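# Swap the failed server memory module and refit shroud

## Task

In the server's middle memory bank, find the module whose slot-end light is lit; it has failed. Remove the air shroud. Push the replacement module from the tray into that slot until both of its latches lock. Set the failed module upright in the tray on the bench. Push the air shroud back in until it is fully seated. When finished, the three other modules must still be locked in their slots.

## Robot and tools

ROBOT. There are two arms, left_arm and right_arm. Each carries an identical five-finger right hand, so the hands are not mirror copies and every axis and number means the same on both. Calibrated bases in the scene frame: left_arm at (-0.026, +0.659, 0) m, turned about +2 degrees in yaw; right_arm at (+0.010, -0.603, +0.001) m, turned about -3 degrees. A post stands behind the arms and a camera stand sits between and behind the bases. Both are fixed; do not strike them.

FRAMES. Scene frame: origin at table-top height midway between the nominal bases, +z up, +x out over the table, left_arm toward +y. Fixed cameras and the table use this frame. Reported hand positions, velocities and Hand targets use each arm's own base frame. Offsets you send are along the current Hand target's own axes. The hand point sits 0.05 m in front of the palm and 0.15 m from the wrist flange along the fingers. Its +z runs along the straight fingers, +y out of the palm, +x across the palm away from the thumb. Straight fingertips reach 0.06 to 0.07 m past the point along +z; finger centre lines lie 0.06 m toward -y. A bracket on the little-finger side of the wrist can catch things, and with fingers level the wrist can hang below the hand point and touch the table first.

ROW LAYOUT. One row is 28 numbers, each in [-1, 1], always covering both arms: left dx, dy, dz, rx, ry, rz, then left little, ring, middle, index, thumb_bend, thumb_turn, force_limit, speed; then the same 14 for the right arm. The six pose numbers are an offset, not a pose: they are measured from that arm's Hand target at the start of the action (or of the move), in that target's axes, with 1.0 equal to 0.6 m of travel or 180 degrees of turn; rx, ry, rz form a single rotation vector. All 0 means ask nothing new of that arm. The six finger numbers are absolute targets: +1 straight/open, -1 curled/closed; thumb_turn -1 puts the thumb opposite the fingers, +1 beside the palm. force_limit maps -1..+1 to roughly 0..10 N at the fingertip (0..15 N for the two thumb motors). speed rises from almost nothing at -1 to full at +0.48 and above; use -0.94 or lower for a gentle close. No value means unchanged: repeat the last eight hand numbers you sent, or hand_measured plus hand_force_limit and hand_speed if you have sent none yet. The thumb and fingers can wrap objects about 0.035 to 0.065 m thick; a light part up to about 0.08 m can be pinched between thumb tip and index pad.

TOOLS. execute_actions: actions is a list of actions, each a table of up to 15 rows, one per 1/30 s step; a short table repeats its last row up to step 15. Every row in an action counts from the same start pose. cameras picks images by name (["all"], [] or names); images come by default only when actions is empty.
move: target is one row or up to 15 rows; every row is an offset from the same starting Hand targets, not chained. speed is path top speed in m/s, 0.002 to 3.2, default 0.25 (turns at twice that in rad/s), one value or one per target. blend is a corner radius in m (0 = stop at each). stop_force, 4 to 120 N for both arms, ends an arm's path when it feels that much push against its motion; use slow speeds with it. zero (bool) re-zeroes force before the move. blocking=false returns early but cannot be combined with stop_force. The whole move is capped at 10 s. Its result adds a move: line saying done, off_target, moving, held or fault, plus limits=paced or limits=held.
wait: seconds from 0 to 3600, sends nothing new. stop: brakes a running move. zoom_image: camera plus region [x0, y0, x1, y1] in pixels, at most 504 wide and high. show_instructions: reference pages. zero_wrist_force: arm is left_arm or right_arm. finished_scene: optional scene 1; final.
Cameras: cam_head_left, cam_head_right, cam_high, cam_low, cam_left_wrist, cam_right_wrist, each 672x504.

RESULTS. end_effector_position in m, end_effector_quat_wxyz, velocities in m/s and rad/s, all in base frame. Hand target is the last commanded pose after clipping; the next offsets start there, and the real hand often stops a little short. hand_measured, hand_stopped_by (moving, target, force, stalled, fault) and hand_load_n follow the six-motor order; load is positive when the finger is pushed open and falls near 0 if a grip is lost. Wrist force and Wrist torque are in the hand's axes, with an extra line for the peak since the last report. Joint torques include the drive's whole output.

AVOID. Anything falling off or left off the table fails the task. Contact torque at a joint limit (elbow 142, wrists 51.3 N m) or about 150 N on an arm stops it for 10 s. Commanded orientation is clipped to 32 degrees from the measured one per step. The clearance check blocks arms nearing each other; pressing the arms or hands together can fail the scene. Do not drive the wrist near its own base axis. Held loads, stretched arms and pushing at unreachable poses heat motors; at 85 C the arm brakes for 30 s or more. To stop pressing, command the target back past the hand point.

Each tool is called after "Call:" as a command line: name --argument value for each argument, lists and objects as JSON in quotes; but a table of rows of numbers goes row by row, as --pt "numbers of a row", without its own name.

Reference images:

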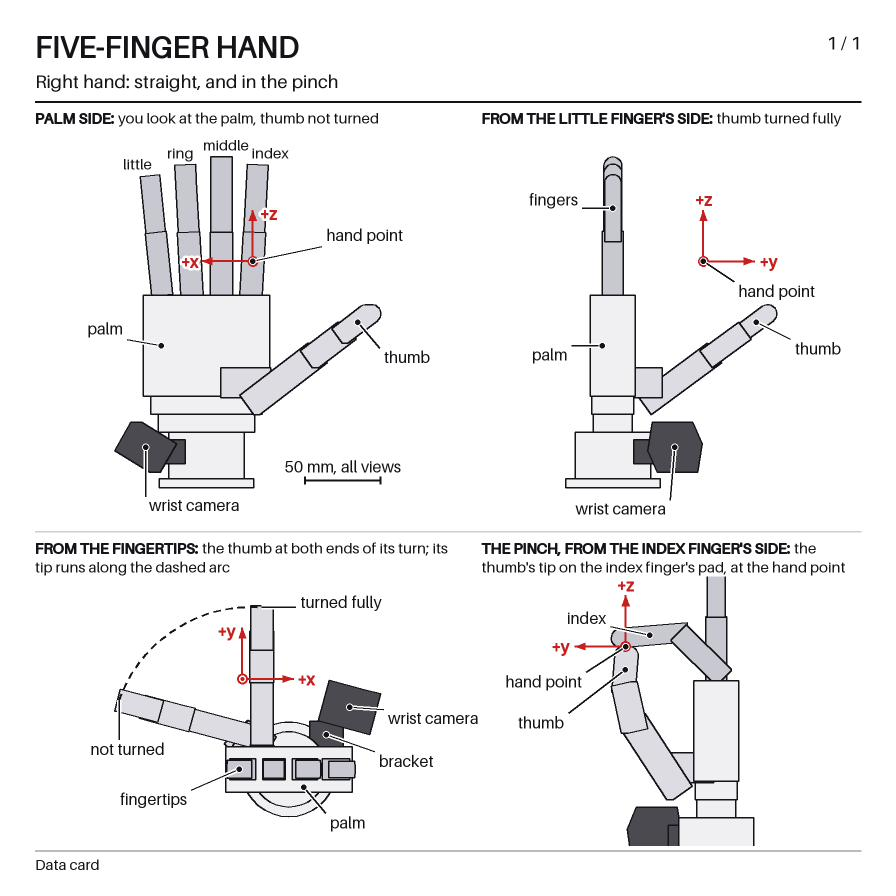

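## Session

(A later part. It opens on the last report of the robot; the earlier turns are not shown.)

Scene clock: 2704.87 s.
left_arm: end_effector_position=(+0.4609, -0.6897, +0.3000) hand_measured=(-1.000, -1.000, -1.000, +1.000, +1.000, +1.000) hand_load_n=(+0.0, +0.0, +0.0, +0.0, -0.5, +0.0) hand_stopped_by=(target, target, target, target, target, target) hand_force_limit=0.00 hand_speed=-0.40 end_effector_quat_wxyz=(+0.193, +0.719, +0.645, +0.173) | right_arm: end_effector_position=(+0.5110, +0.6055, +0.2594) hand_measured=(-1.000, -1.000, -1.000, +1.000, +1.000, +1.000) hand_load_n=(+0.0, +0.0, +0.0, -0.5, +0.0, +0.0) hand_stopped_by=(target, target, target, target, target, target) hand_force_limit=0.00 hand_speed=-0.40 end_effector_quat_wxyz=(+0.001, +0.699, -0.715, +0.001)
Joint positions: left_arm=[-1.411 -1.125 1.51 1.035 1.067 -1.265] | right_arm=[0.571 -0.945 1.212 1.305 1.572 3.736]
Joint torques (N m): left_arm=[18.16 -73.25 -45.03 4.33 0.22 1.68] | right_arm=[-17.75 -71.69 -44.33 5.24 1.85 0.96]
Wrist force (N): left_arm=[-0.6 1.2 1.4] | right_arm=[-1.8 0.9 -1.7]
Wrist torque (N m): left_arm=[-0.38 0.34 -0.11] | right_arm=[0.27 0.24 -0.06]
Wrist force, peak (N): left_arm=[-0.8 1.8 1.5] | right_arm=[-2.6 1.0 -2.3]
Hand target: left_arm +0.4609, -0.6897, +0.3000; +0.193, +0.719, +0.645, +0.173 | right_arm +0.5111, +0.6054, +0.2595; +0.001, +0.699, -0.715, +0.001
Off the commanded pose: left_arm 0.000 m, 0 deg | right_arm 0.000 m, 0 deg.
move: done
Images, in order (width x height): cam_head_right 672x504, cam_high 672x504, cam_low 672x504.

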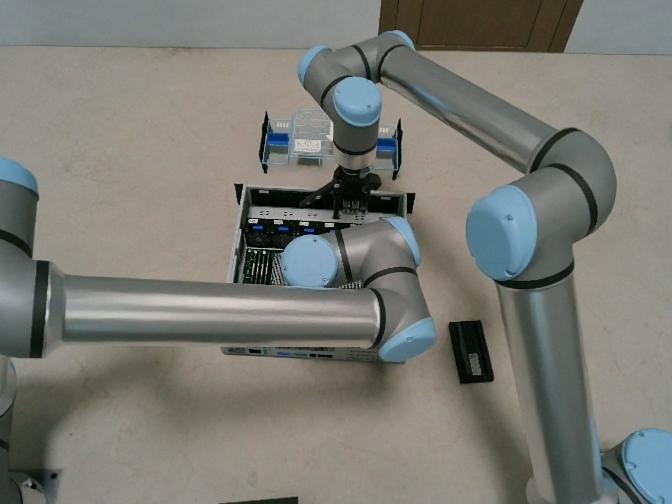

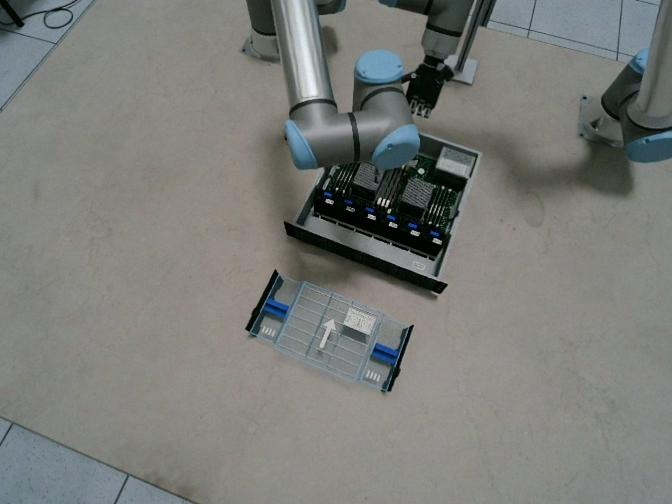

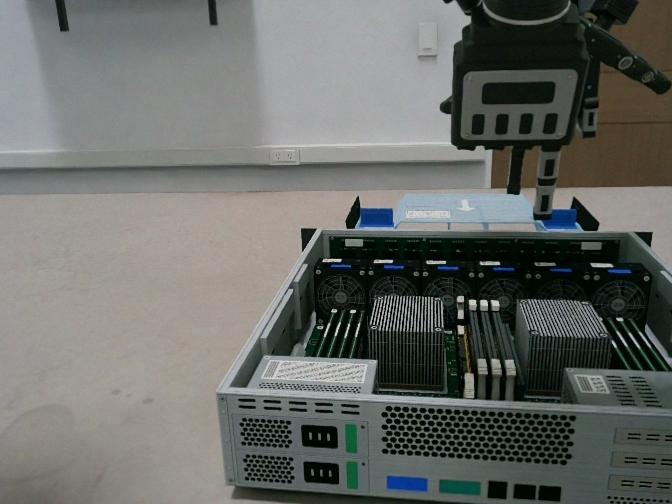

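Call:
move --target '[0,-0.0833,0.1443,0,0,0,-1,-1,-1,1,1,1,0,-0.4, 0,0,0.1333,0,0,0,-1,-1,-1,1,1,1,0,-0.4]' --speed 0.1 --cameras '["cam_low"]'

Call:
zoom_image --camera "cam_low" --region '[440, 240, 600, 400]'

Scene clock: 2730.17 s.
left_arm: end_effector_position=(+0.4610, -0.6897, +0.1999) hand_measured=(-1.000, -1.000, -1.000, +1.000, +1.000, +1.000) hand_load_n=(+0.0, +0.0, +0.0, +0.0, +0.0, +0.0) hand_stopped_by=(target, target, target, target, target, target) hand_force_limit=0.00 hand_speed=-0.40 end_effector_quat_wxyz=(+0.193, +0.719, +0.645, +0.173) | right_arm: end_effector_position=(+0.5111, +0.6053, +0.1793) hand_measured=(-1.000, -1.000, -1.000, +1.000, +1.000, +1.000) hand_load_n=(+0.0, +0.0, +0.5, +0.0, +0.0, +0.0) hand_stopped_by=(target, target, target, target, target, target) hand_force_limit=0.00 hand_speed=-0.40 end_effector_quat_wxyz=(+0.001, +0.699, -0.715, +0.001)
Joint positions: left_arm=[-1.411 -1.052 1.592 0.88 1.067 -1.265] | right_arm=[0.571 -0.901 1.286 1.187 1.572 3.736]
Joint torques (N m): left_arm=[22.5 -85.85 -44.46 5.93 0.78 3.62] | right_arm=[-16.96 -106.78 -40.63 5.1 1.95 -2.62]
Wrist force (N): left_arm=[-0.7 1.7 1.3] | right_arm=[-1.7 1.0 -1.6]
Wrist torque (N m): left_arm=[-0.29 0.37 -0.11] | right_arm=[0.30 0.23 -0.05]
Wrist force, peak (N): left_arm=[-0.4 0.8 2.4] | right_arm=[-1.6 1.3 -2.8]
Hand target: left_arm +0.4610, -0.6897, +0.2000; +0.193, +0.719, +0.645, +0.173 | right_arm +0.5111, +0.6053, +0.1795; +0.001, +0.699, -0.715, +0.001
Off the commanded pose: left_arm 0.000 m, 0 deg | right_arm 0.000 m, 0 deg.
move: done

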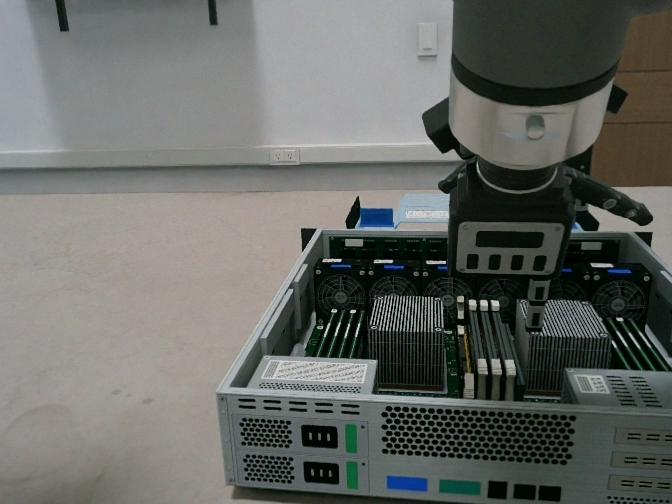

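Scaled by 3.150 from the camera's image (finer frame: 960x720).

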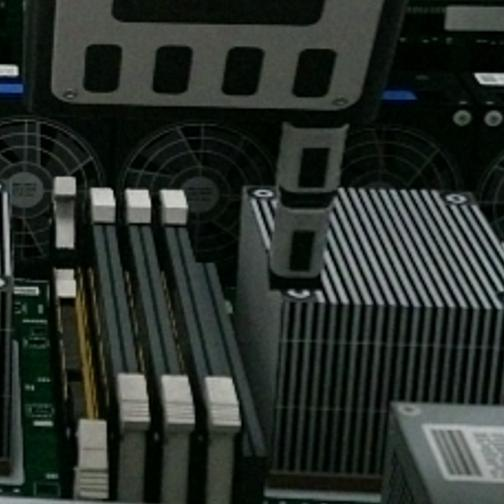

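Call:
move --target '[0,-0.0667,0.1155,0,0,0,-1,-1,-1,1,1,1,0,-0.4, 0,0,0.14,0,0,0,-1,-1,-1,1,1,1,0,-0.4]' --speed 0.03 --stop_force 5 --cameras '["cam_low"]'

Call:
zoom_image --camera "cam_low" --region '[460, 280, 580, 400]'

Scene clock: 2746.90 s.
left_arm: end_effector_position=(+0.4611, -0.6898, +0.1200) hand_measured=(-1.000, -1.000, -1.000, +1.000, +1.000, +1.000) hand_load_n=(+0.0, +0.0, +0.0, +0.0, +0.0, +0.0) hand_stopped_by=(target, target, target, target, target, target) hand_force_limit=0.00 hand_speed=-0.40 end_effector_quat_wxyz=(+0.193, +0.719, +0.645, +0.173) | right_arm: end_effector_position=(+0.5111, +0.6052, +0.0955) hand_measured=(-1.000, -1.000, -1.000, +1.000, +1.000, +1.000) hand_load_n=(+0.0, +0.5, +0.0, +0.0, +0.0, +0.0) hand_stopped_by=(target, target, target, target, target, target) hand_force_limit=0.00 hand_speed=-0.40 end_effector_quat_wxyz=(+0.001, +0.699, -0.715, +0.001)
Joint positions: left_arm=[-1.411 -0.978 1.637 0.76 1.067 -1.265] | right_arm=[0.571 -0.841 1.342 1.071 1.572 3.736]
Joint torques (N m): left_arm=[20.62 -90.85 -40.4 6.43 0.49 3.63] | right_arm=[-17.32 -109.27 -41.34 5.66 0.5 -3.67]
Wrist force (N): left_arm=[-0.4 1.4 1.3] | right_arm=[-1.6 1.2 -1.0]
Wrist torque (N m): left_arm=[-0.34 0.32 -0.10] | right_arm=[0.31 0.21 -0.02]
Wrist force, peak (N): left_arm=[-0.8 1.8 1.5] | right_arm=[-2.4 1.0 -1.6]
Hand target: left_arm +0.4611, -0.6898, +0.1200; +0.193, +0.719, +0.645, +0.173 | right_arm +0.5111, +0.6052, +0.0955; +0.001, +0.699, -0.715, +0.001
Off the commanded pose: left_arm 0.000 m, 0 deg | right_arm 0.000 m, 0 deg.
move: done

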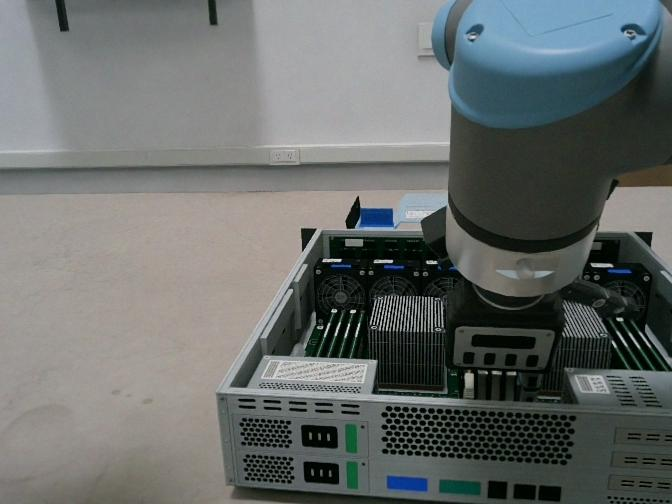

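Scaled by 4.200 from the camera's image (finer frame: 960x720).

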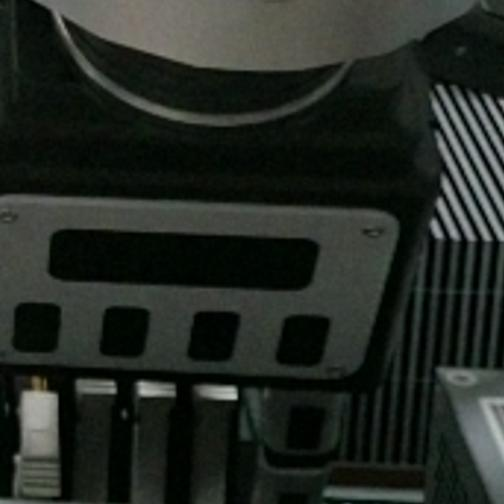

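Call:
move --target '[0,0.0159,0.0092,0,0,0,-1,-1,-1,1,1,1,0,-0.4, 0,0.0083,0,0,0,0,-1,-1,-1,1,1,1,0,-0.4]' --speed 0.02 --stop_force 4

Call:
move --target '[0,0.0202,0.0117,0,0,0,-1,-1,-1,1,1,1,0,-0.4, 0,0,0,0,0,0,-1,-1,-1,1,1,1,0,-0.4]' --speed 0.01 --stop_force 6 --cameras '["cam_low"]'

Scene clock: 2757.70 s.
left_arm: end_effector_position=(+0.4720, -0.6910, +0.1200) hand_measured=(-1.000, -1.000, -1.000, +1.000, +1.000, +1.000) hand_load_n=(+0.0, +0.0, +0.0, +0.0, +0.0, +0.0) hand_stopped_by=(target, target, target, target, target, target) hand_force_limit=0.00 hand_speed=-0.40 end_effector_quat_wxyz=(+0.193, +0.719, +0.645, +0.173) | right_arm: end_effector_position=(+0.5061, +0.6053, +0.0955) hand_measured=(-1.000, -1.000, -1.000, +1.000, +1.000, +1.000) hand_load_n=(+0.0, +0.0, +0.0, +0.0, +0.0, +0.0) hand_stopped_by=(target, target, target, target, target, target) hand_force_limit=0.00 hand_speed=-0.40 end_effector_quat_wxyz=(+0.001, +0.699, -0.715, +0.001)
Joint positions: left_arm=[-1.395 -0.972 1.624 0.759 1.069 -1.247] | right_arm=[0.574 -0.846 1.351 1.066 1.572 3.739]
Joint torques (N m): left_arm=[-18.51 -91.84 -21.92 4.2 -0.74 -4.01] | right_arm=[-7.37 -76.55 -41.35 4.23 -0.03 -1.24]
Wrist force (N): left_arm=[-0.6 1.6 1.3] | right_arm=[-1.7 0.9 -1.3]
Wrist torque (N m): left_arm=[-0.31 0.37 -0.10] | right_arm=[0.27 0.24 -0.16]
Wrist force, peak (N): left_arm=[-0.8 1.7 1.5] | right_arm=[-2.1 0.7 -1.6]
Hand target: left_arm +0.4720, -0.6909, +0.1200; +0.193, +0.719, +0.645, +0.173 | right_arm +0.5061, +0.6053, +0.0955; +0.001, +0.699, -0.715, +0.001
Off the commanded pose: left_arm 0.000 m, 0 deg | right_arm 0.000 m, 0 deg.
move: done

Scene clock: 2760.20 s.
left_arm: end_effector_position=(+0.4855, -0.6924, +0.1199) hand_measured=(-1.000, -1.000, -1.000, +1.000, +1.000, +1.000) hand_load_n=(+0.0, +0.0, +0.0, +0.5, +0.0, +0.0) hand_stopped_by=(target, target, target, target, target, target) hand_force_limit=0.00 hand_speed=-0.40 end_effector_quat_wxyz=(+0.193, +0.719, +0.645, +0.173) | right_arm: end_effector_position=(+0.5061, +0.6053, +0.0955) hand_measured=(-1.000, -1.000, -1.000, +1.000, +1.000, +1.000) hand_load_n=(+0.0, +0.0, +0.0, +0.5, +0.0, +0.0) hand_stopped_by=(target, target, target, target, target, target) hand_force_limit=0.00 hand_speed=-0.40 end_effector_quat_wxyz=(+0.001, +0.699, -0.715, +0.001)
Joint positions: left_arm=[-1.376 -0.964 1.607 0.757 1.072 -1.226] | right_arm=[0.574 -0.846 1.351 1.066 1.572 3.739]
Joint torques (N m): left_arm=[-16 -89.26 -22.71 1.76 -3.96 -4.02] | right_arm=[-6.7 -74.91 -22.67 4.56 -0.65 -1.34]
Wrist force (N): left_arm=[-0.8 -2.1 -3.7] | right_arm=[-1.8 -5.6 -1.7]
Wrist torque (N m): left_arm=[0.14 0.31 -0.06] | right_arm=[0.67 0.25 -0.13]
Wrist force, peak (N): left_arm=[-0.8 -4.6 -5.5] | right_arm=[-1.7 -6.8 -1.1]
Hand target: left_arm +0.4855, -0.6924, +0.1199; +0.193, +0.719, +0.645, +0.173 | right_arm +0.5061, +0.6053, +0.0955; +0.001, +0.699, -0.715, +0.001
Off the commanded pose: left_arm 0.000 m, 0 deg | right_arm 0.000 m, 0 deg.
move: contact (left_arm)

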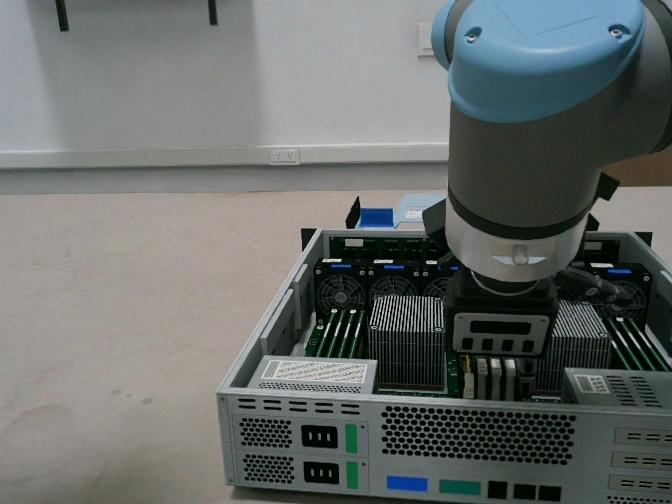

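Call:
zoom_image --camera "cam_low" --region '[460, 330, 560, 410]'

Scaled by 5.040 from the camera's image (finer frame: 960x720).

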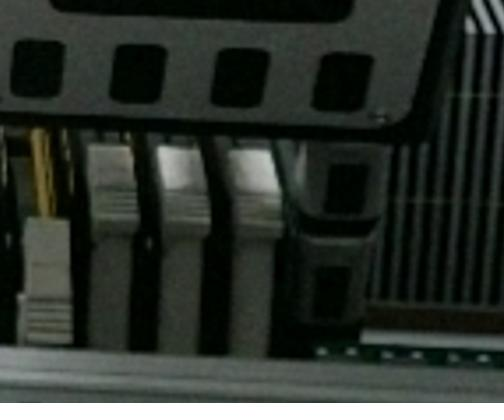

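Call:
wait --seconds 0.1 --cameras '["all"]'

Scene clock: 2785.03 s.
left_arm: end_effector_position=(+0.4855, -0.6924, +0.1199) hand_measured=(-1.000, -1.000, -1.000, +1.000, +1.000, +1.000) hand_load_n=(+0.5, +0.0, +0.0, +0.5, +0.0, +0.0) hand_stopped_by=(target, target, target, target, target, target) hand_force_limit=0.00 hand_speed=-0.40 end_effector_quat_wxyz=(+0.193, +0.719, +0.645, +0.173) | right_arm: end_effector_position=(+0.5061, +0.6053, +0.0955) hand_measured=(-1.000, -1.000, -1.000, +1.000, +1.000, +1.000) hand_load_n=(+0.0, +0.0, +0.0, +0.5, +0.0, +0.0) hand_stopped_by=(target, target, target, target, target, target) hand_force_limit=0.00 hand_speed=-0.40 end_effector_quat_wxyz=(+0.001, +0.699, -0.715, +0.001)
Joint positions: left_arm=[-1.376 -0.964 1.607 0.757 1.072 -1.226] | right_arm=[0.574 -0.846 1.351 1.066 1.572 3.739]
Joint torques (N m): left_arm=[-16.85 -93.72 -23.27 3.97 -3.11 -3.64] | right_arm=[-7.44 -73.65 -23.72 4.6 -1.65 -1.16]
Wrist force (N): left_arm=[-0.8 -2.4 -3.5] | right_arm=[-2.0 -5.9 -0.9]
Wrist torque (N m): left_arm=[0.11 0.33 -0.07] | right_arm=[0.61 0.24 -0.14]
Wrist force, peak (N): left_arm=[-0.4 -2.3 -4.0] | right_arm=[-1.9 -6.3 -1.5]
Hand target: left_arm +0.4855, -0.6924, +0.1199; +0.193, +0.719, +0.645, +0.173 | right_arm +0.5061, +0.6053, +0.0955; +0.001, +0.699, -0.715, +0.001
Off the commanded pose: left_arm 0.000 m, 0 deg | right_arm 0.000 m, 0 deg.
wait: 0.10 s; at rest from the start
cam_left_wrist: T_world_to_cam=[[0.85875, 0.10368, 0.50179, -0.40685], [-0.21708, -0.81347, 0.53958, -0.51936], [0.46413, -0.57229, -0.67607, -0.4216]] pos_world=[0.43232, -0.62157, 0.19936]
cam_right_wrist: T_world_to_cam=[[-0.96542, -0.26007, -0.01822, 0.65103], [-0.23606, 0.84236, 0.48446, -0.42928], [-0.11064, 0.47201, -0.87462, -0.03132]] pos_world=[0.52372, 0.5457, 0.19244]

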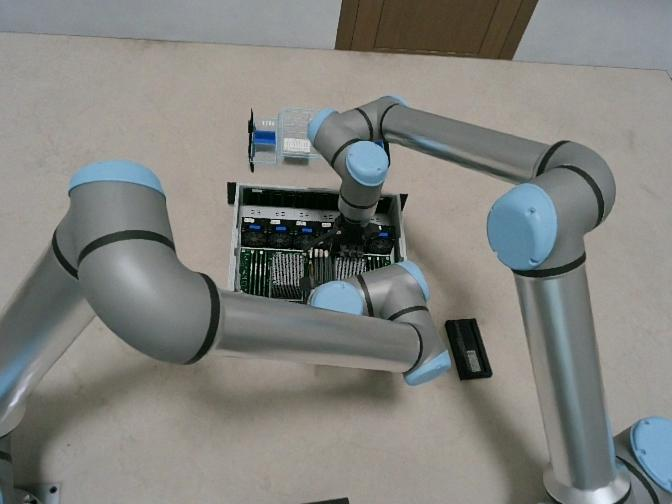

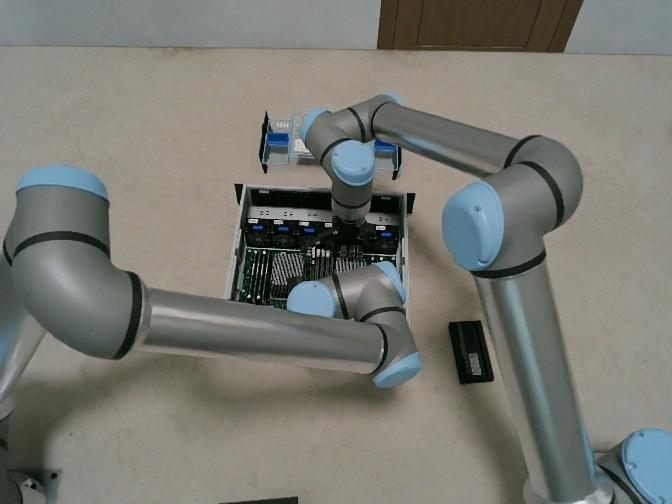

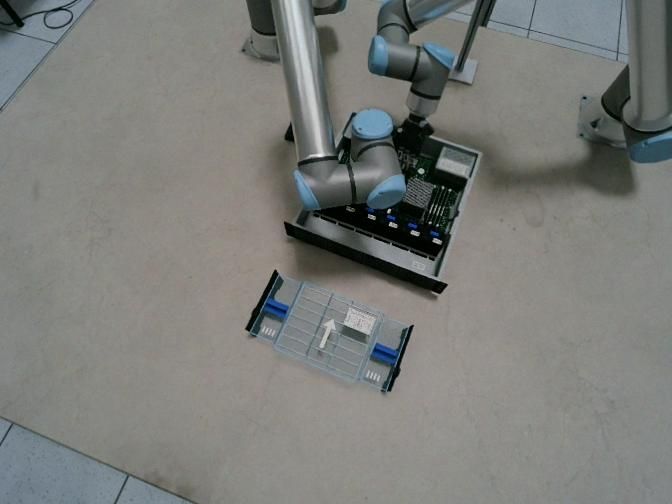

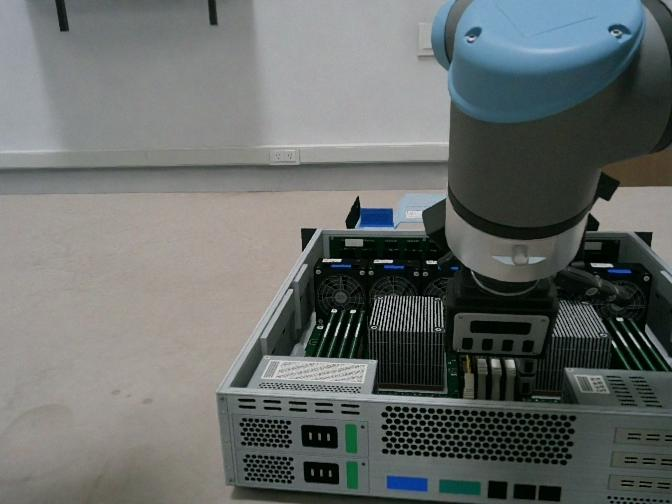

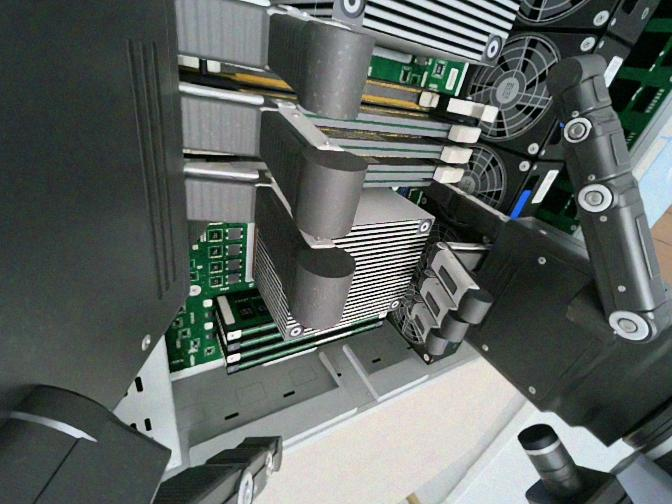

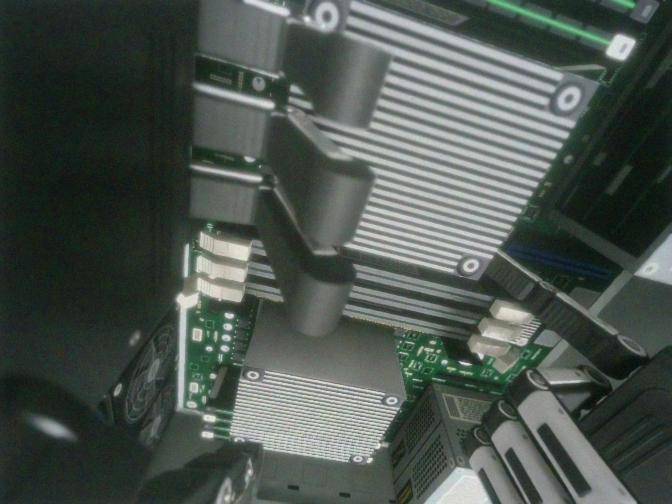

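Call:
zoom_image --camera "cam_left_wrist" --region '[330, 80, 530, 260]'

Call:
zoom_image --camera "cam_right_wrist" --region '[180, 180, 560, 360]'

Scaled by 2.520 from the camera's image (finer frame: 960x720).

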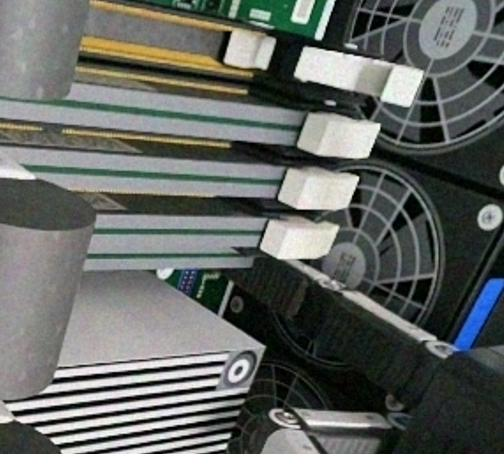

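Scaled by 1.326 from the camera's image (finer frame: 960x720).

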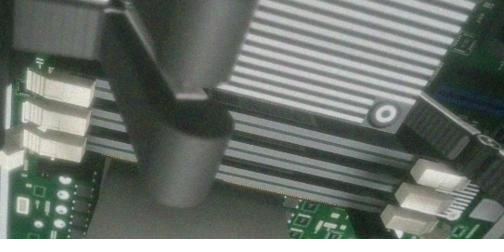

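Call:
move --target '[0,0.0043,0.0025,0,0,0,-1,-1,-1,1,1,1,0,-0.4, 0,0,0,0,0,0,-1,-1,-1,1,1,1,0,-0.4]' --speed 0.005 --stop_force 10 --zero false

Scene clock: 2800.93 s.
left_arm: end_effector_position=(+0.4859, -0.6925, +0.1200) hand_measured=(-1.000, -1.000, -1.000, +1.000, +1.000, +1.000) hand_load_n=(+0.0, +0.0, +0.0, +0.5, +0.0, +0.0) hand_stopped_by=(target, target, target, target, target, target) hand_force_limit=0.00 hand_speed=-0.40 end_effector_quat_wxyz=(+0.193, +0.719, +0.645, +0.173) | right_arm: end_effector_position=(+0.5061, +0.6053, +0.0955) hand_measured=(-1.000, -1.000, -1.000, +1.000, +1.000, +1.000) hand_load_n=(+0.0, +0.0, +0.0, +0.5, +0.0, +0.0) hand_stopped_by=(target, target, target, target, target, target) hand_force_limit=0.00 hand_speed=-0.40 end_effector_quat_wxyz=(+0.001, +0.699, -0.715, +0.001)
Joint positions: left_arm=[-1.376 -0.964 1.607 0.757 1.072 -1.225] | right_arm=[0.574 -0.846 1.351 1.066 1.572 3.739]
Joint torques (N m): left_arm=[-12.34 -93.83 -21.67 2.14 -5.15 -4.12] | right_arm=[-12.02 -74.35 -23.65 4.45 -1.46 -1.13]
Wrist force (N): left_arm=[-1.5 -5.8 -6.7] | right_arm=[-1.5 -9.9 -1.2]
Wrist torque (N m): left_arm=[0.58 0.31 -0.11] | right_arm=[0.89 0.19 -0.08]
Wrist force, peak (N): left_arm=[-0.5 -7.6 -7.4] | right_arm=[-1.5 -10.5 -1.5]
Hand target: left_arm +0.4859, -0.6925, +0.1200; +0.193, +0.719, +0.645, +0.173 (not the last commanded pose) | right_arm +0.5061, +0.6053, +0.0955; +0.001, +0.699, -0.715, +0.001
Off the commanded pose: left_arm 0.003 m, 0 deg | right_arm 0.000 m, 0 deg.
move: contact (left_arm)

Call:
move --target '[0,0.00417,-0.00722,0,0,0,-1,-1,-1,1,1,1,0,-0.4, 0,0,-0.00833,0,0,0,-1,-1,-1,1,1,1,0,-0.4]' --speed 0.01

Scene clock: 2806.60 s.
left_arm: end_effector_position=(+0.4859, -0.6925, +0.1251) hand_measured=(-1.000, -1.000, -1.000, +1.000, +1.000, +1.000) hand_load_n=(+0.0, +0.0, +0.0, +1.0, +0.0, +0.0) hand_stopped_by=(target, target, target, target, target, target) hand_force_limit=0.00 hand_speed=-0.40 end_effector_quat_wxyz=(+0.193, +0.719, +0.645, +0.173) | right_arm: end_effector_position=(+0.5061, +0.6053, +0.1006) hand_measured=(-1.000, -1.000, -1.000, +1.000, +1.000, +1.000) hand_load_n=(+0.0, +0.0, +0.0, +0.5, +0.0, +0.0) hand_stopped_by=(target, target, target, target, target, target) hand_force_limit=0.00 hand_speed=-0.40 end_effector_quat_wxyz=(+0.001, +0.699, -0.715, +0.001)
Joint positions: left_arm=[-1.376 -0.969 1.604 0.765 1.072 -1.225] | right_arm=[0.574 -0.85 1.349 1.073 1.572 3.739]
Joint torques (N m): left_arm=[-13.04 -81.53 -41.5 3.37 -5.31 -3.87] | right_arm=[-5.97 -96.62 -33.74 6.25 -1.23 -0.24]
Wrist force (N): left_arm=[-0.7 -6.9 -3.2] | right_arm=[-2.0 -8.5 -1.4]
Wrist torque (N m): left_arm=[0.43 0.35 -0.06] | right_arm=[0.83 0.26 -0.12]
Wrist force, peak (N): left_arm=[-1.5 -6.3 -6.7] | right_arm=[-1.5 -10.6 -1.5]
Hand target: left_arm +0.4859, -0.6925, +0.1250; +0.193, +0.719, +0.645, +0.173 | right_arm +0.5061, +0.6053, +0.1005; +0.001, +0.699, -0.715, +0.001
Off the commanded pose: left_arm 0.000 m, 0 deg | right_arm 0.000 m, 0 deg.
move: done

Call:
move --target '[0,0.01667,-0.02887,0,0,0,-1,-1,-1,1,1,1,0,-0.4, 0,0,-0.03333,0,0,0,-1,-1,-1,1,1,1,0,-0.4]' --speed 0.02 --cameras '["cam_left_wrist","cam_right_wrist","cam_low"]'

Call:
zoom_image --camera "cam_left_wrist" --region '[330, 80, 530, 260]'

Scene clock: 2813.13 s.
left_arm: end_effector_position=(+0.4859, -0.6925, +0.1452) hand_measured=(-1.000, -1.000, -1.000, +1.000, +1.000, +1.000) hand_load_n=(+0.0, +0.0, +0.0, +0.5, +0.0, +0.0) hand_stopped_by=(target, target, target, target, target, target) hand_force_limit=0.00 hand_speed=-0.40 end_effector_quat_wxyz=(+0.193, +0.719, +0.645, +0.173) | right_arm: end_effector_position=(+0.5061, +0.6053, +0.1207) hand_measured=(-1.000, -1.000, -1.000, +1.000, +1.000, +1.000) hand_load_n=(+0.0, +0.0, +0.0, +0.5, +0.0, +0.0) hand_stopped_by=(target, target, target, target, target, target) hand_force_limit=0.00 hand_speed=-0.40 end_effector_quat_wxyz=(+0.001, +0.699, -0.715, +0.001)
Joint positions: left_arm=[-1.376 -0.988 1.594 0.794 1.072 -1.225] | right_arm=[0.574 -0.866 1.337 1.1 1.572 3.739]
Joint torques (N m): left_arm=[-11.54 -73.02 -38.07 1.17 -5 -4.11] | right_arm=[12.48 -84.01 -28.57 4.5 -1.69 3.4]
Wrist force (N): left_arm=[-0.5 -6.7 -2.9] | right_arm=[-1.7 -8.1 -1.6]
Wrist torque (N m): left_arm=[0.33 0.32 -0.06] | right_arm=[0.75 0.21 -0.12]
Wrist force, peak (N): left_arm=[-0.8 -7.7 -3.4] | right_arm=[-2.2 -9.2 -1.4]
Hand target: left_arm +0.4859, -0.6925, +0.1450; +0.193, +0.719, +0.645, +0.173 | right_arm +0.5061, +0.6053, +0.1205; +0.001, +0.699, -0.715, +0.001
Off the commanded pose: left_arm 0.000 m, 0 deg | right_arm 0.000 m, 0 deg.
move: done
cam_left_wrist: T_world_to_cam=[[0.85873, 0.10376, 0.50182, -0.41977], [-0.21706, -0.81343, 0.53964, -0.53294], [0.46419, -0.57233, -0.67599, -0.40487]] pos_world=[0.43272, -0.62167, 0.22456]
cam_right_wrist: T_world_to_cam=[[-0.96541, -0.26009, -0.01837, 0.65156], [-0.23615, 0.84231, 0.48451, -0.44151], [-0.11054, 0.47209, -0.87459, -0.00943]] pos_world=[0.52372, 0.5458, 0.21764]
Images, in order (width x height): cam_low 672x504, cam_left_wrist 672x504, cam_right_wrist 672x504.

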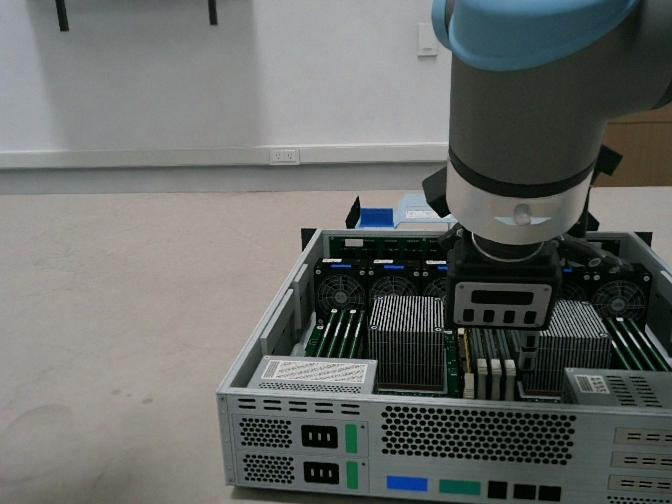

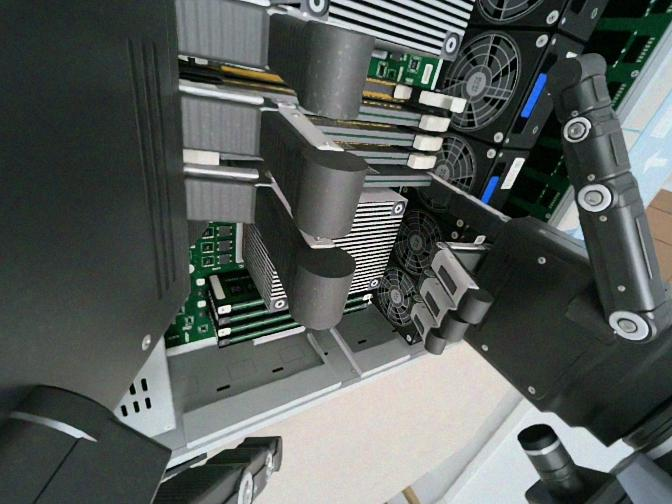

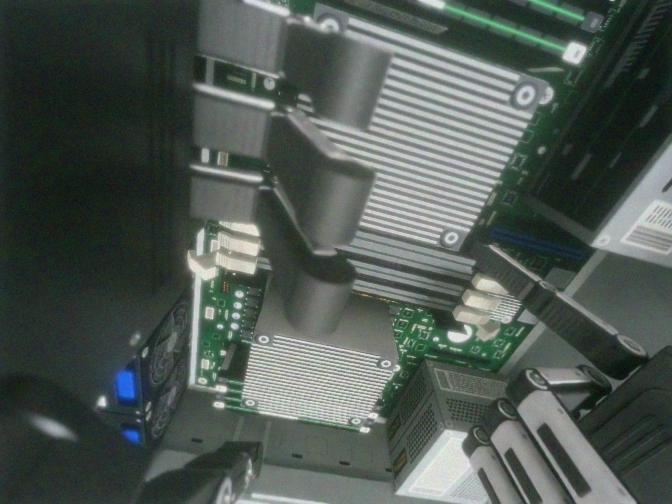

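Scaled by 2.520 from the camera's image (finer frame: 960x720).

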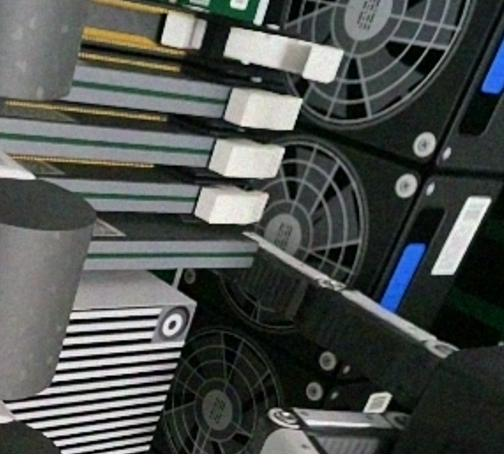

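Call:
move --target '[0,0.02292,-0.03969,0,0,0,-1,-1,-1,1,1,1,0,-0.4, 0,0,-0.04583,0,0,0,-1,-1,-1,1,1,1,0,-0.4]' --speed 0.02

Call:
move --target '[0,0.02292,-0.03969,0,0,0,-1,-1,-1,1,1,1,0,-0.4, 0,0,-0.04583,0,0,0,-1,-1,-1,1,1,1,0,-0.4]' --speed 0.02 --cameras '["cam_left_wrist","cam_right_wrist","cam_low"]'

Scene clock: 2837.37 s.
left_arm: end_effector_position=(+0.4859, -0.6925, +0.1727) hand_measured=(-1.000, -1.000, -1.000, +1.000, +1.000, +1.000) hand_load_n=(+0.0, +0.0, +0.0, +0.5, +0.0, +0.0) hand_stopped_by=(target, target, target, target, target, target) hand_force_limit=0.00 hand_speed=-0.40 end_effector_quat_wxyz=(+0.193, +0.719, +0.645, +0.173) | right_arm: end_effector_position=(+0.5061, +0.6054, +0.1482) hand_measured=(-1.000, -1.000, -1.000, +1.000, +1.000, +1.000) hand_load_n=(+0.0, +0.0, +0.0, +0.5, +0.0, +0.0) hand_stopped_by=(target, target, target, target, target, target) hand_force_limit=0.00 hand_speed=-0.40 end_effector_quat_wxyz=(+0.001, +0.699, -0.715, +0.001)
Joint positions: left_arm=[-1.376 -1.013 1.579 0.834 1.072 -1.225] | right_arm=[0.575 -0.886 1.319 1.139 1.572 3.739]
Joint torques (N m): left_arm=[-15.78 -72.78 -36.89 1.37 -4.46 -3.83] | right_arm=[18.56 -80.07 -29.48 4.64 -1.77 3.31]
Wrist force (N): left_arm=[-0.7 -5.9 -2.4] | right_arm=[-1.6 -6.3 -1.2]
Wrist torque (N m): left_arm=[0.27 0.36 -0.06] | right_arm=[0.84 0.18 -0.09]
Wrist force, peak (N): left_arm=[-0.8 -7.1 -3.0] | right_arm=[-2.0 -8.6 -1.4]
Hand target: left_arm +0.4859, -0.6925, +0.1725; +0.193, +0.719, +0.645, +0.173 | right_arm +0.5061, +0.6054, +0.1480; +0.001, +0.699, -0.715, +0.001
Off the commanded pose: left_arm 0.000 m, 0 deg | right_arm 0.000 m, 0 deg.
move: done

Scene clock: 2839.00 s.
left_arm: end_effector_position=(+0.4858, -0.6925, +0.2002) hand_measured=(-1.000, -1.000, -1.000, +1.000, +1.000, +1.000) hand_load_n=(+0.0, +0.0, +0.0, +0.5, +0.0, +0.0) hand_stopped_by=(target, target, target, target, target, target) hand_force_limit=0.00 hand_speed=-0.40 end_effector_quat_wxyz=(+0.193, +0.719, +0.645, +0.173) | right_arm: end_effector_position=(+0.5061, +0.6054, +0.1756) hand_measured=(-1.000, -1.000, -1.000, +1.000, +1.000, +1.000) hand_load_n=(+0.0, +0.0, +0.5, +0.5, +0.0, +0.0) hand_stopped_by=(target, target, target, target, target, target) hand_force_limit=0.00 hand_speed=-0.40 end_effector_quat_wxyz=(+0.001, +0.699, -0.715, +0.001)
Joint positions: left_arm=[-1.376 -1.036 1.561 0.875 1.072 -1.225] | right_arm=[0.575 -0.904 1.299 1.177 1.572 3.739]
Joint torques (N m): left_arm=[-12.72 -72.77 -36.47 1.29 -4.33 -4.24] | right_arm=[19.75 -82.88 -28.07 4.37 -1.93 3.22]
Wrist force (N): left_arm=[-0.7 -5.3 -2.2] | right_arm=[-1.8 -6.5 -1.4]
Wrist torque (N m): left_arm=[0.26 0.36 -0.05] | right_arm=[0.69 0.23 -0.14]
Wrist force, peak (N): left_arm=[-0.5 -6.1 -2.4] | right_arm=[-1.9 -7.5 -1.2]
Hand target: left_arm +0.4858, -0.6924, +0.2000; +0.193, +0.719, +0.645, +0.173 | right_arm +0.5061, +0.6054, +0.1755; +0.001, +0.699, -0.715, +0.001
Off the commanded pose: left_arm 0.000 m, 0 deg | right_arm 0.000 m, 0 deg.
move: done
cam_left_wrist: T_world_to_cam=[[0.85871, 0.10379, 0.50185, -0.44726], [-0.21709, -0.8134, 0.53968, -0.56263], [0.46422, -0.57237, -0.67594, -0.36769]] pos_world=[0.43262, -0.62167, 0.27956]
cam_right_wrist: T_world_to_cam=[[-0.96541, -0.26009, -0.01837, 0.6526], [-0.23615, 0.84231, 0.48451, -0.46824], [-0.11054, 0.47209, -0.87459, 0.03863]] pos_world=[0.52372, 0.5459, 0.27264]
Images, in order (width x height): cam_low 672x504, cam_left_wrist 672x504, cam_right_wrist 672x504.

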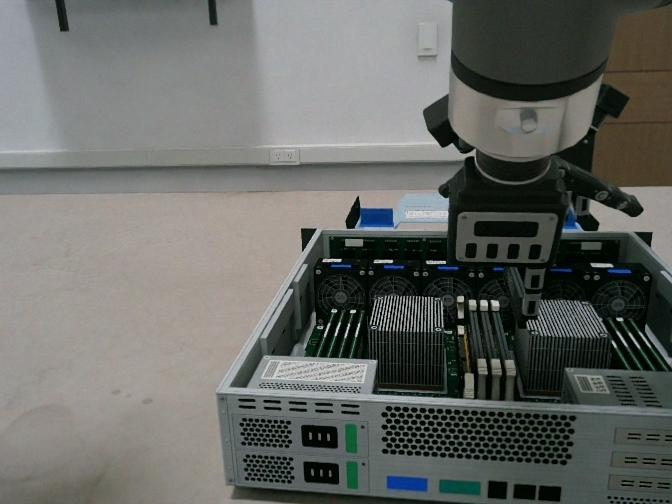

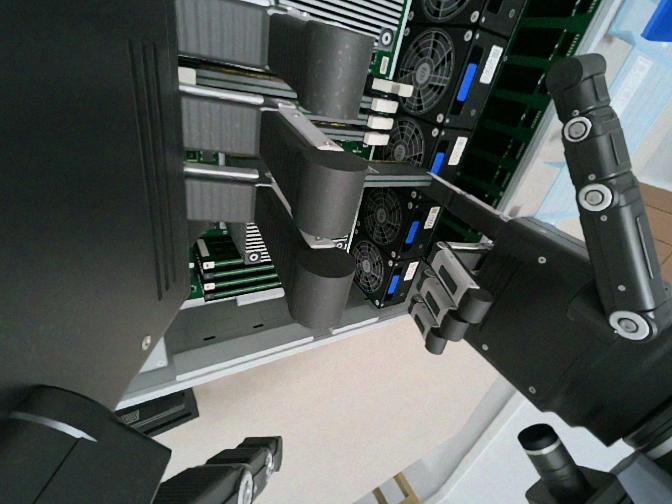

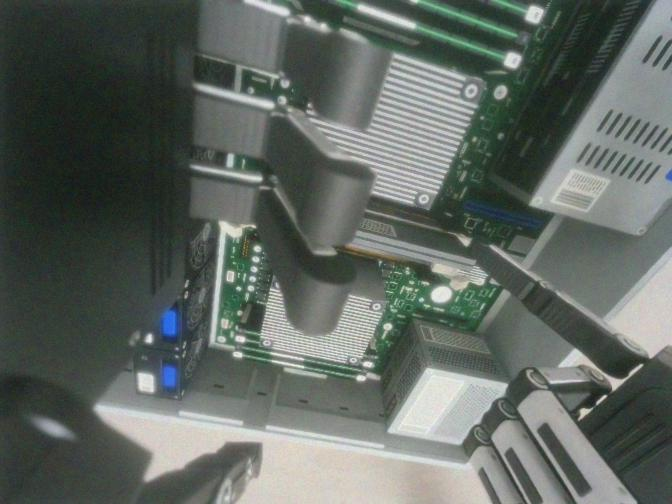

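Call:
zoom_image --camera "cam_low" --region '[480, 240, 580, 340]'

Call:
zoom_image --camera "cam_left_wrist" --region '[330, 100, 490, 260]'

Call:
zoom_image --camera "cam_right_wrist" --region '[320, 180, 520, 340]'

Scaled by 5.040 from the camera's image (finer frame: 960x720).

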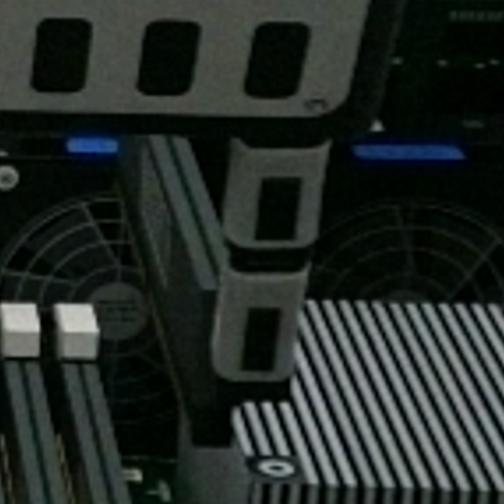

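Scaled by 3.150 from the camera's image (finer frame: 960x720).

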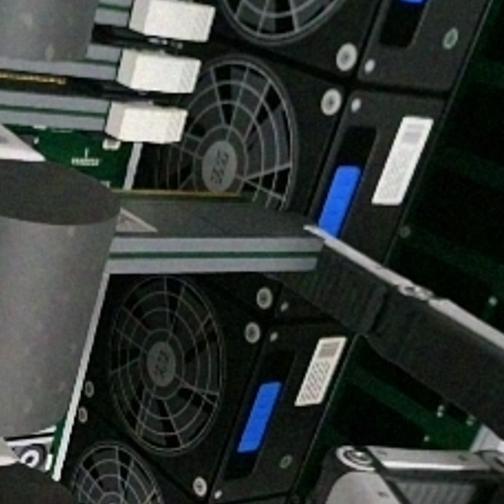

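Scaled by 2.520 from the camera's image (finer frame: 960x720).

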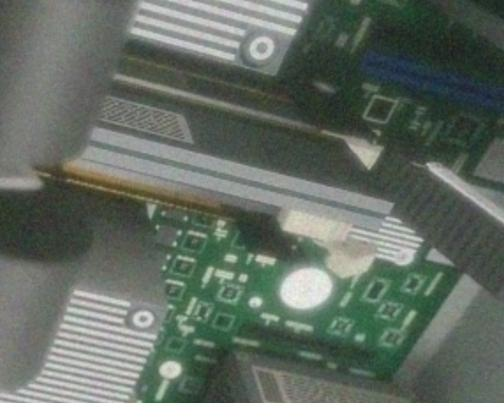

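Call:
zoom_image --camera "cam_low" --region '[495, 260, 555, 340]'

Scaled by 6.300 from the camera's image (finer frame: 960x720).

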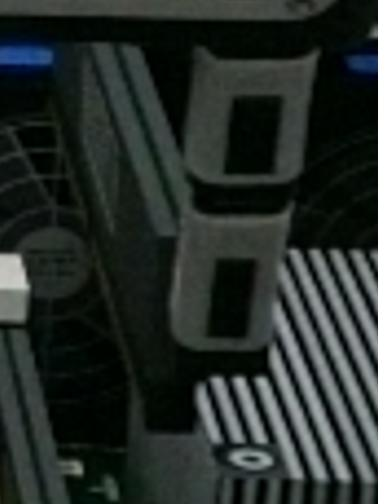

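Call:
move --target '[-0.0417,0,0,0,0,0,-1,-1,-1,1,1,1,0,-0.4, 0.0417,0,0,0,0,0,-1,-1,-1,1,1,1,0,-0.4]' --speed 0.03

Call:
move --target '[-0.0417,0,0,0,0,0,-1,-1,-1,1,1,1,0,-0.4, 0.0417,0,0,0,0,0,-1,-1,-1,1,1,1,0,-0.4]' --speed 0.03 --cameras '["cam_low","cam_left_wrist"]'

Call:
zoom_image --camera "cam_low" --region '[520, 240, 640, 360]'

Scene clock: 2868.57 s.
left_arm: end_effector_position=(+0.4831, -0.7175, +0.2000) hand_measured=(-1.000, -1.000, -1.000, +1.000, +1.000, +1.000) hand_load_n=(+0.0, +0.0, +0.0, +0.5, +0.0, +0.0) hand_stopped_by=(target, target, target, target, target, target) hand_force_limit=0.00 hand_speed=-0.40 end_effector_quat_wxyz=(+0.193, +0.719, +0.645, +0.173) | right_arm: end_effector_position=(+0.5056, +0.5802, +0.1755) hand_measured=(-1.000, -1.000, -1.000, +1.000, +1.000, +1.000) hand_load_n=(+0.0, +0.0, +0.0, +0.5, +0.0, +0.0) hand_stopped_by=(target, target, target, target, target, target) hand_force_limit=0.00 hand_speed=-0.40 end_effector_quat_wxyz=(+0.001, +0.699, -0.715, +0.001)
Joint positions: left_arm=[-1.386 -1.004 1.509 0.9 1.071 -1.237] | right_arm=[0.548 -0.933 1.348 1.157 1.572 3.712]
Joint torques (N m): left_arm=[4.1 -94.3 -26.48 1.78 -5.03 -1.88] | right_arm=[14.11 -69.62 -39.61 6.45 1.11 0.82]
Wrist force (N): left_arm=[-0.9 -5.0 -2.1] | right_arm=[-2.2 -6.1 -1.2]
Wrist torque (N m): left_arm=[0.26 0.39 0.10] | right_arm=[0.73 0.29 -0.04]
Wrist force, peak (N): left_arm=[-0.5 -7.4 -3.3] | right_arm=[-1.9 -8.7 -1.5]
Hand target: left_arm +0.4832, -0.7173, +0.2000; +0.193, +0.719, +0.645, +0.173 | right_arm +0.5055, +0.5804, +0.1755; +0.001, +0.699, -0.715, +0.001
Off the commanded pose: left_arm 0.000 m, 0 deg | right_arm 0.000 m, 0 deg.
move: done

Scene clock: 2869.70 s.
left_arm: end_effector_position=(+0.4804, -0.7423, +0.2000) hand_measured=(-1.000, -1.000, -1.000, +1.000, +1.000, +1.000) hand_load_n=(+0.0, +0.0, +0.0, +0.5, -0.5, +0.0) hand_stopped_by=(target, target, target, target, target, target) hand_force_limit=0.00 hand_speed=-0.40 end_effector_quat_wxyz=(+0.193, +0.719, +0.645, +0.173) | right_arm: end_effector_position=(+0.5050, +0.5553, +0.1756) hand_measured=(-1.000, -1.000, -1.000, +1.000, +1.000, +1.000) hand_load_n=(+0.0, +0.0, +0.0, +0.5, +0.0, +0.0) hand_stopped_by=(target, target, target, target, target, target) hand_force_limit=0.00 hand_speed=-0.40 end_effector_quat_wxyz=(+0.001, +0.699, -0.715, +0.001)
Joint positions: left_arm=[-1.396 -0.971 1.456 0.926 1.069 -1.248] | right_arm=[0.52 -0.961 1.394 1.138 1.572 3.684]
Joint torques (N m): left_arm=[4.34 -98.25 -27.97 1.26 -4.55 -1.97] | right_arm=[18.06 -68.65 -38.22 6.51 1.02 0.81]
Wrist force (N): left_arm=[-0.7 -4.5 -2.0] | right_arm=[-2.2 -5.7 -1.5]
Wrist torque (N m): left_arm=[0.22 0.36 0.12] | right_arm=[0.67 0.31 -0.05]
Wrist force, peak (N): left_arm=[-0.6 -6.7 -3.2] | right_arm=[-2.1 -8.1 -1.4]
Hand target: left_arm +0.4805, -0.7422, +0.2000; +0.193, +0.719, +0.645, +0.173 | right_arm +0.5050, +0.5554, +0.1755; +0.001, +0.699, -0.715, +0.001
Off the commanded pose: left_arm 0.000 m, 0 deg | right_arm 0.000 m, 0 deg.
move: done
cam_left_wrist: T_world_to_cam=[[0.85876, 0.10367, 0.50178, -0.43749], [-0.21711, -0.81342, 0.53963, -0.60424], [0.46411, -0.57236, -0.67602, -0.39368]] pos_world=[0.42722, -0.67147, 0.27946]

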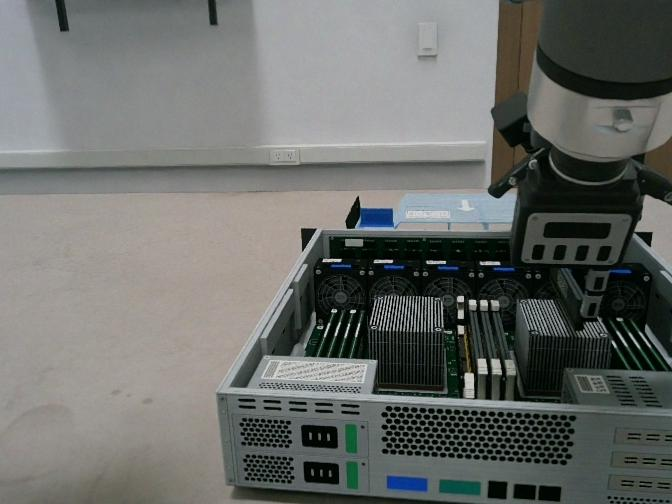

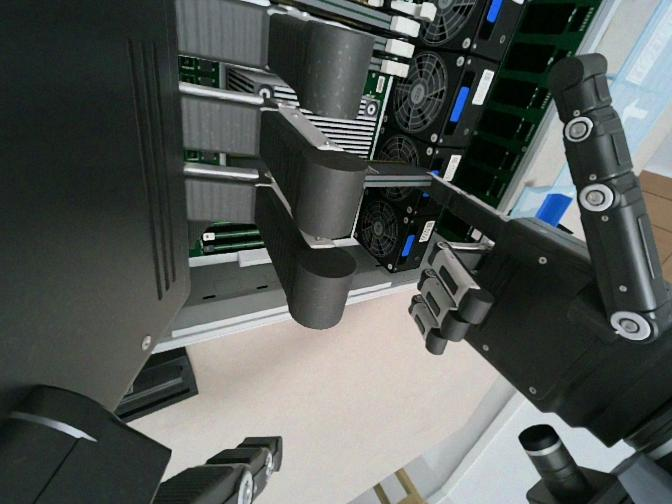

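Scaled by 4.200 from the camera's image (finer frame: 960x720).

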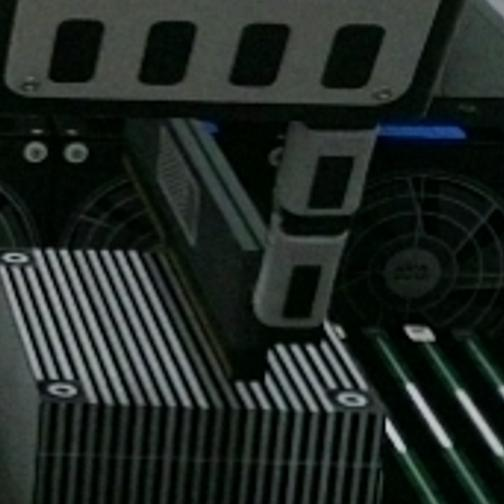

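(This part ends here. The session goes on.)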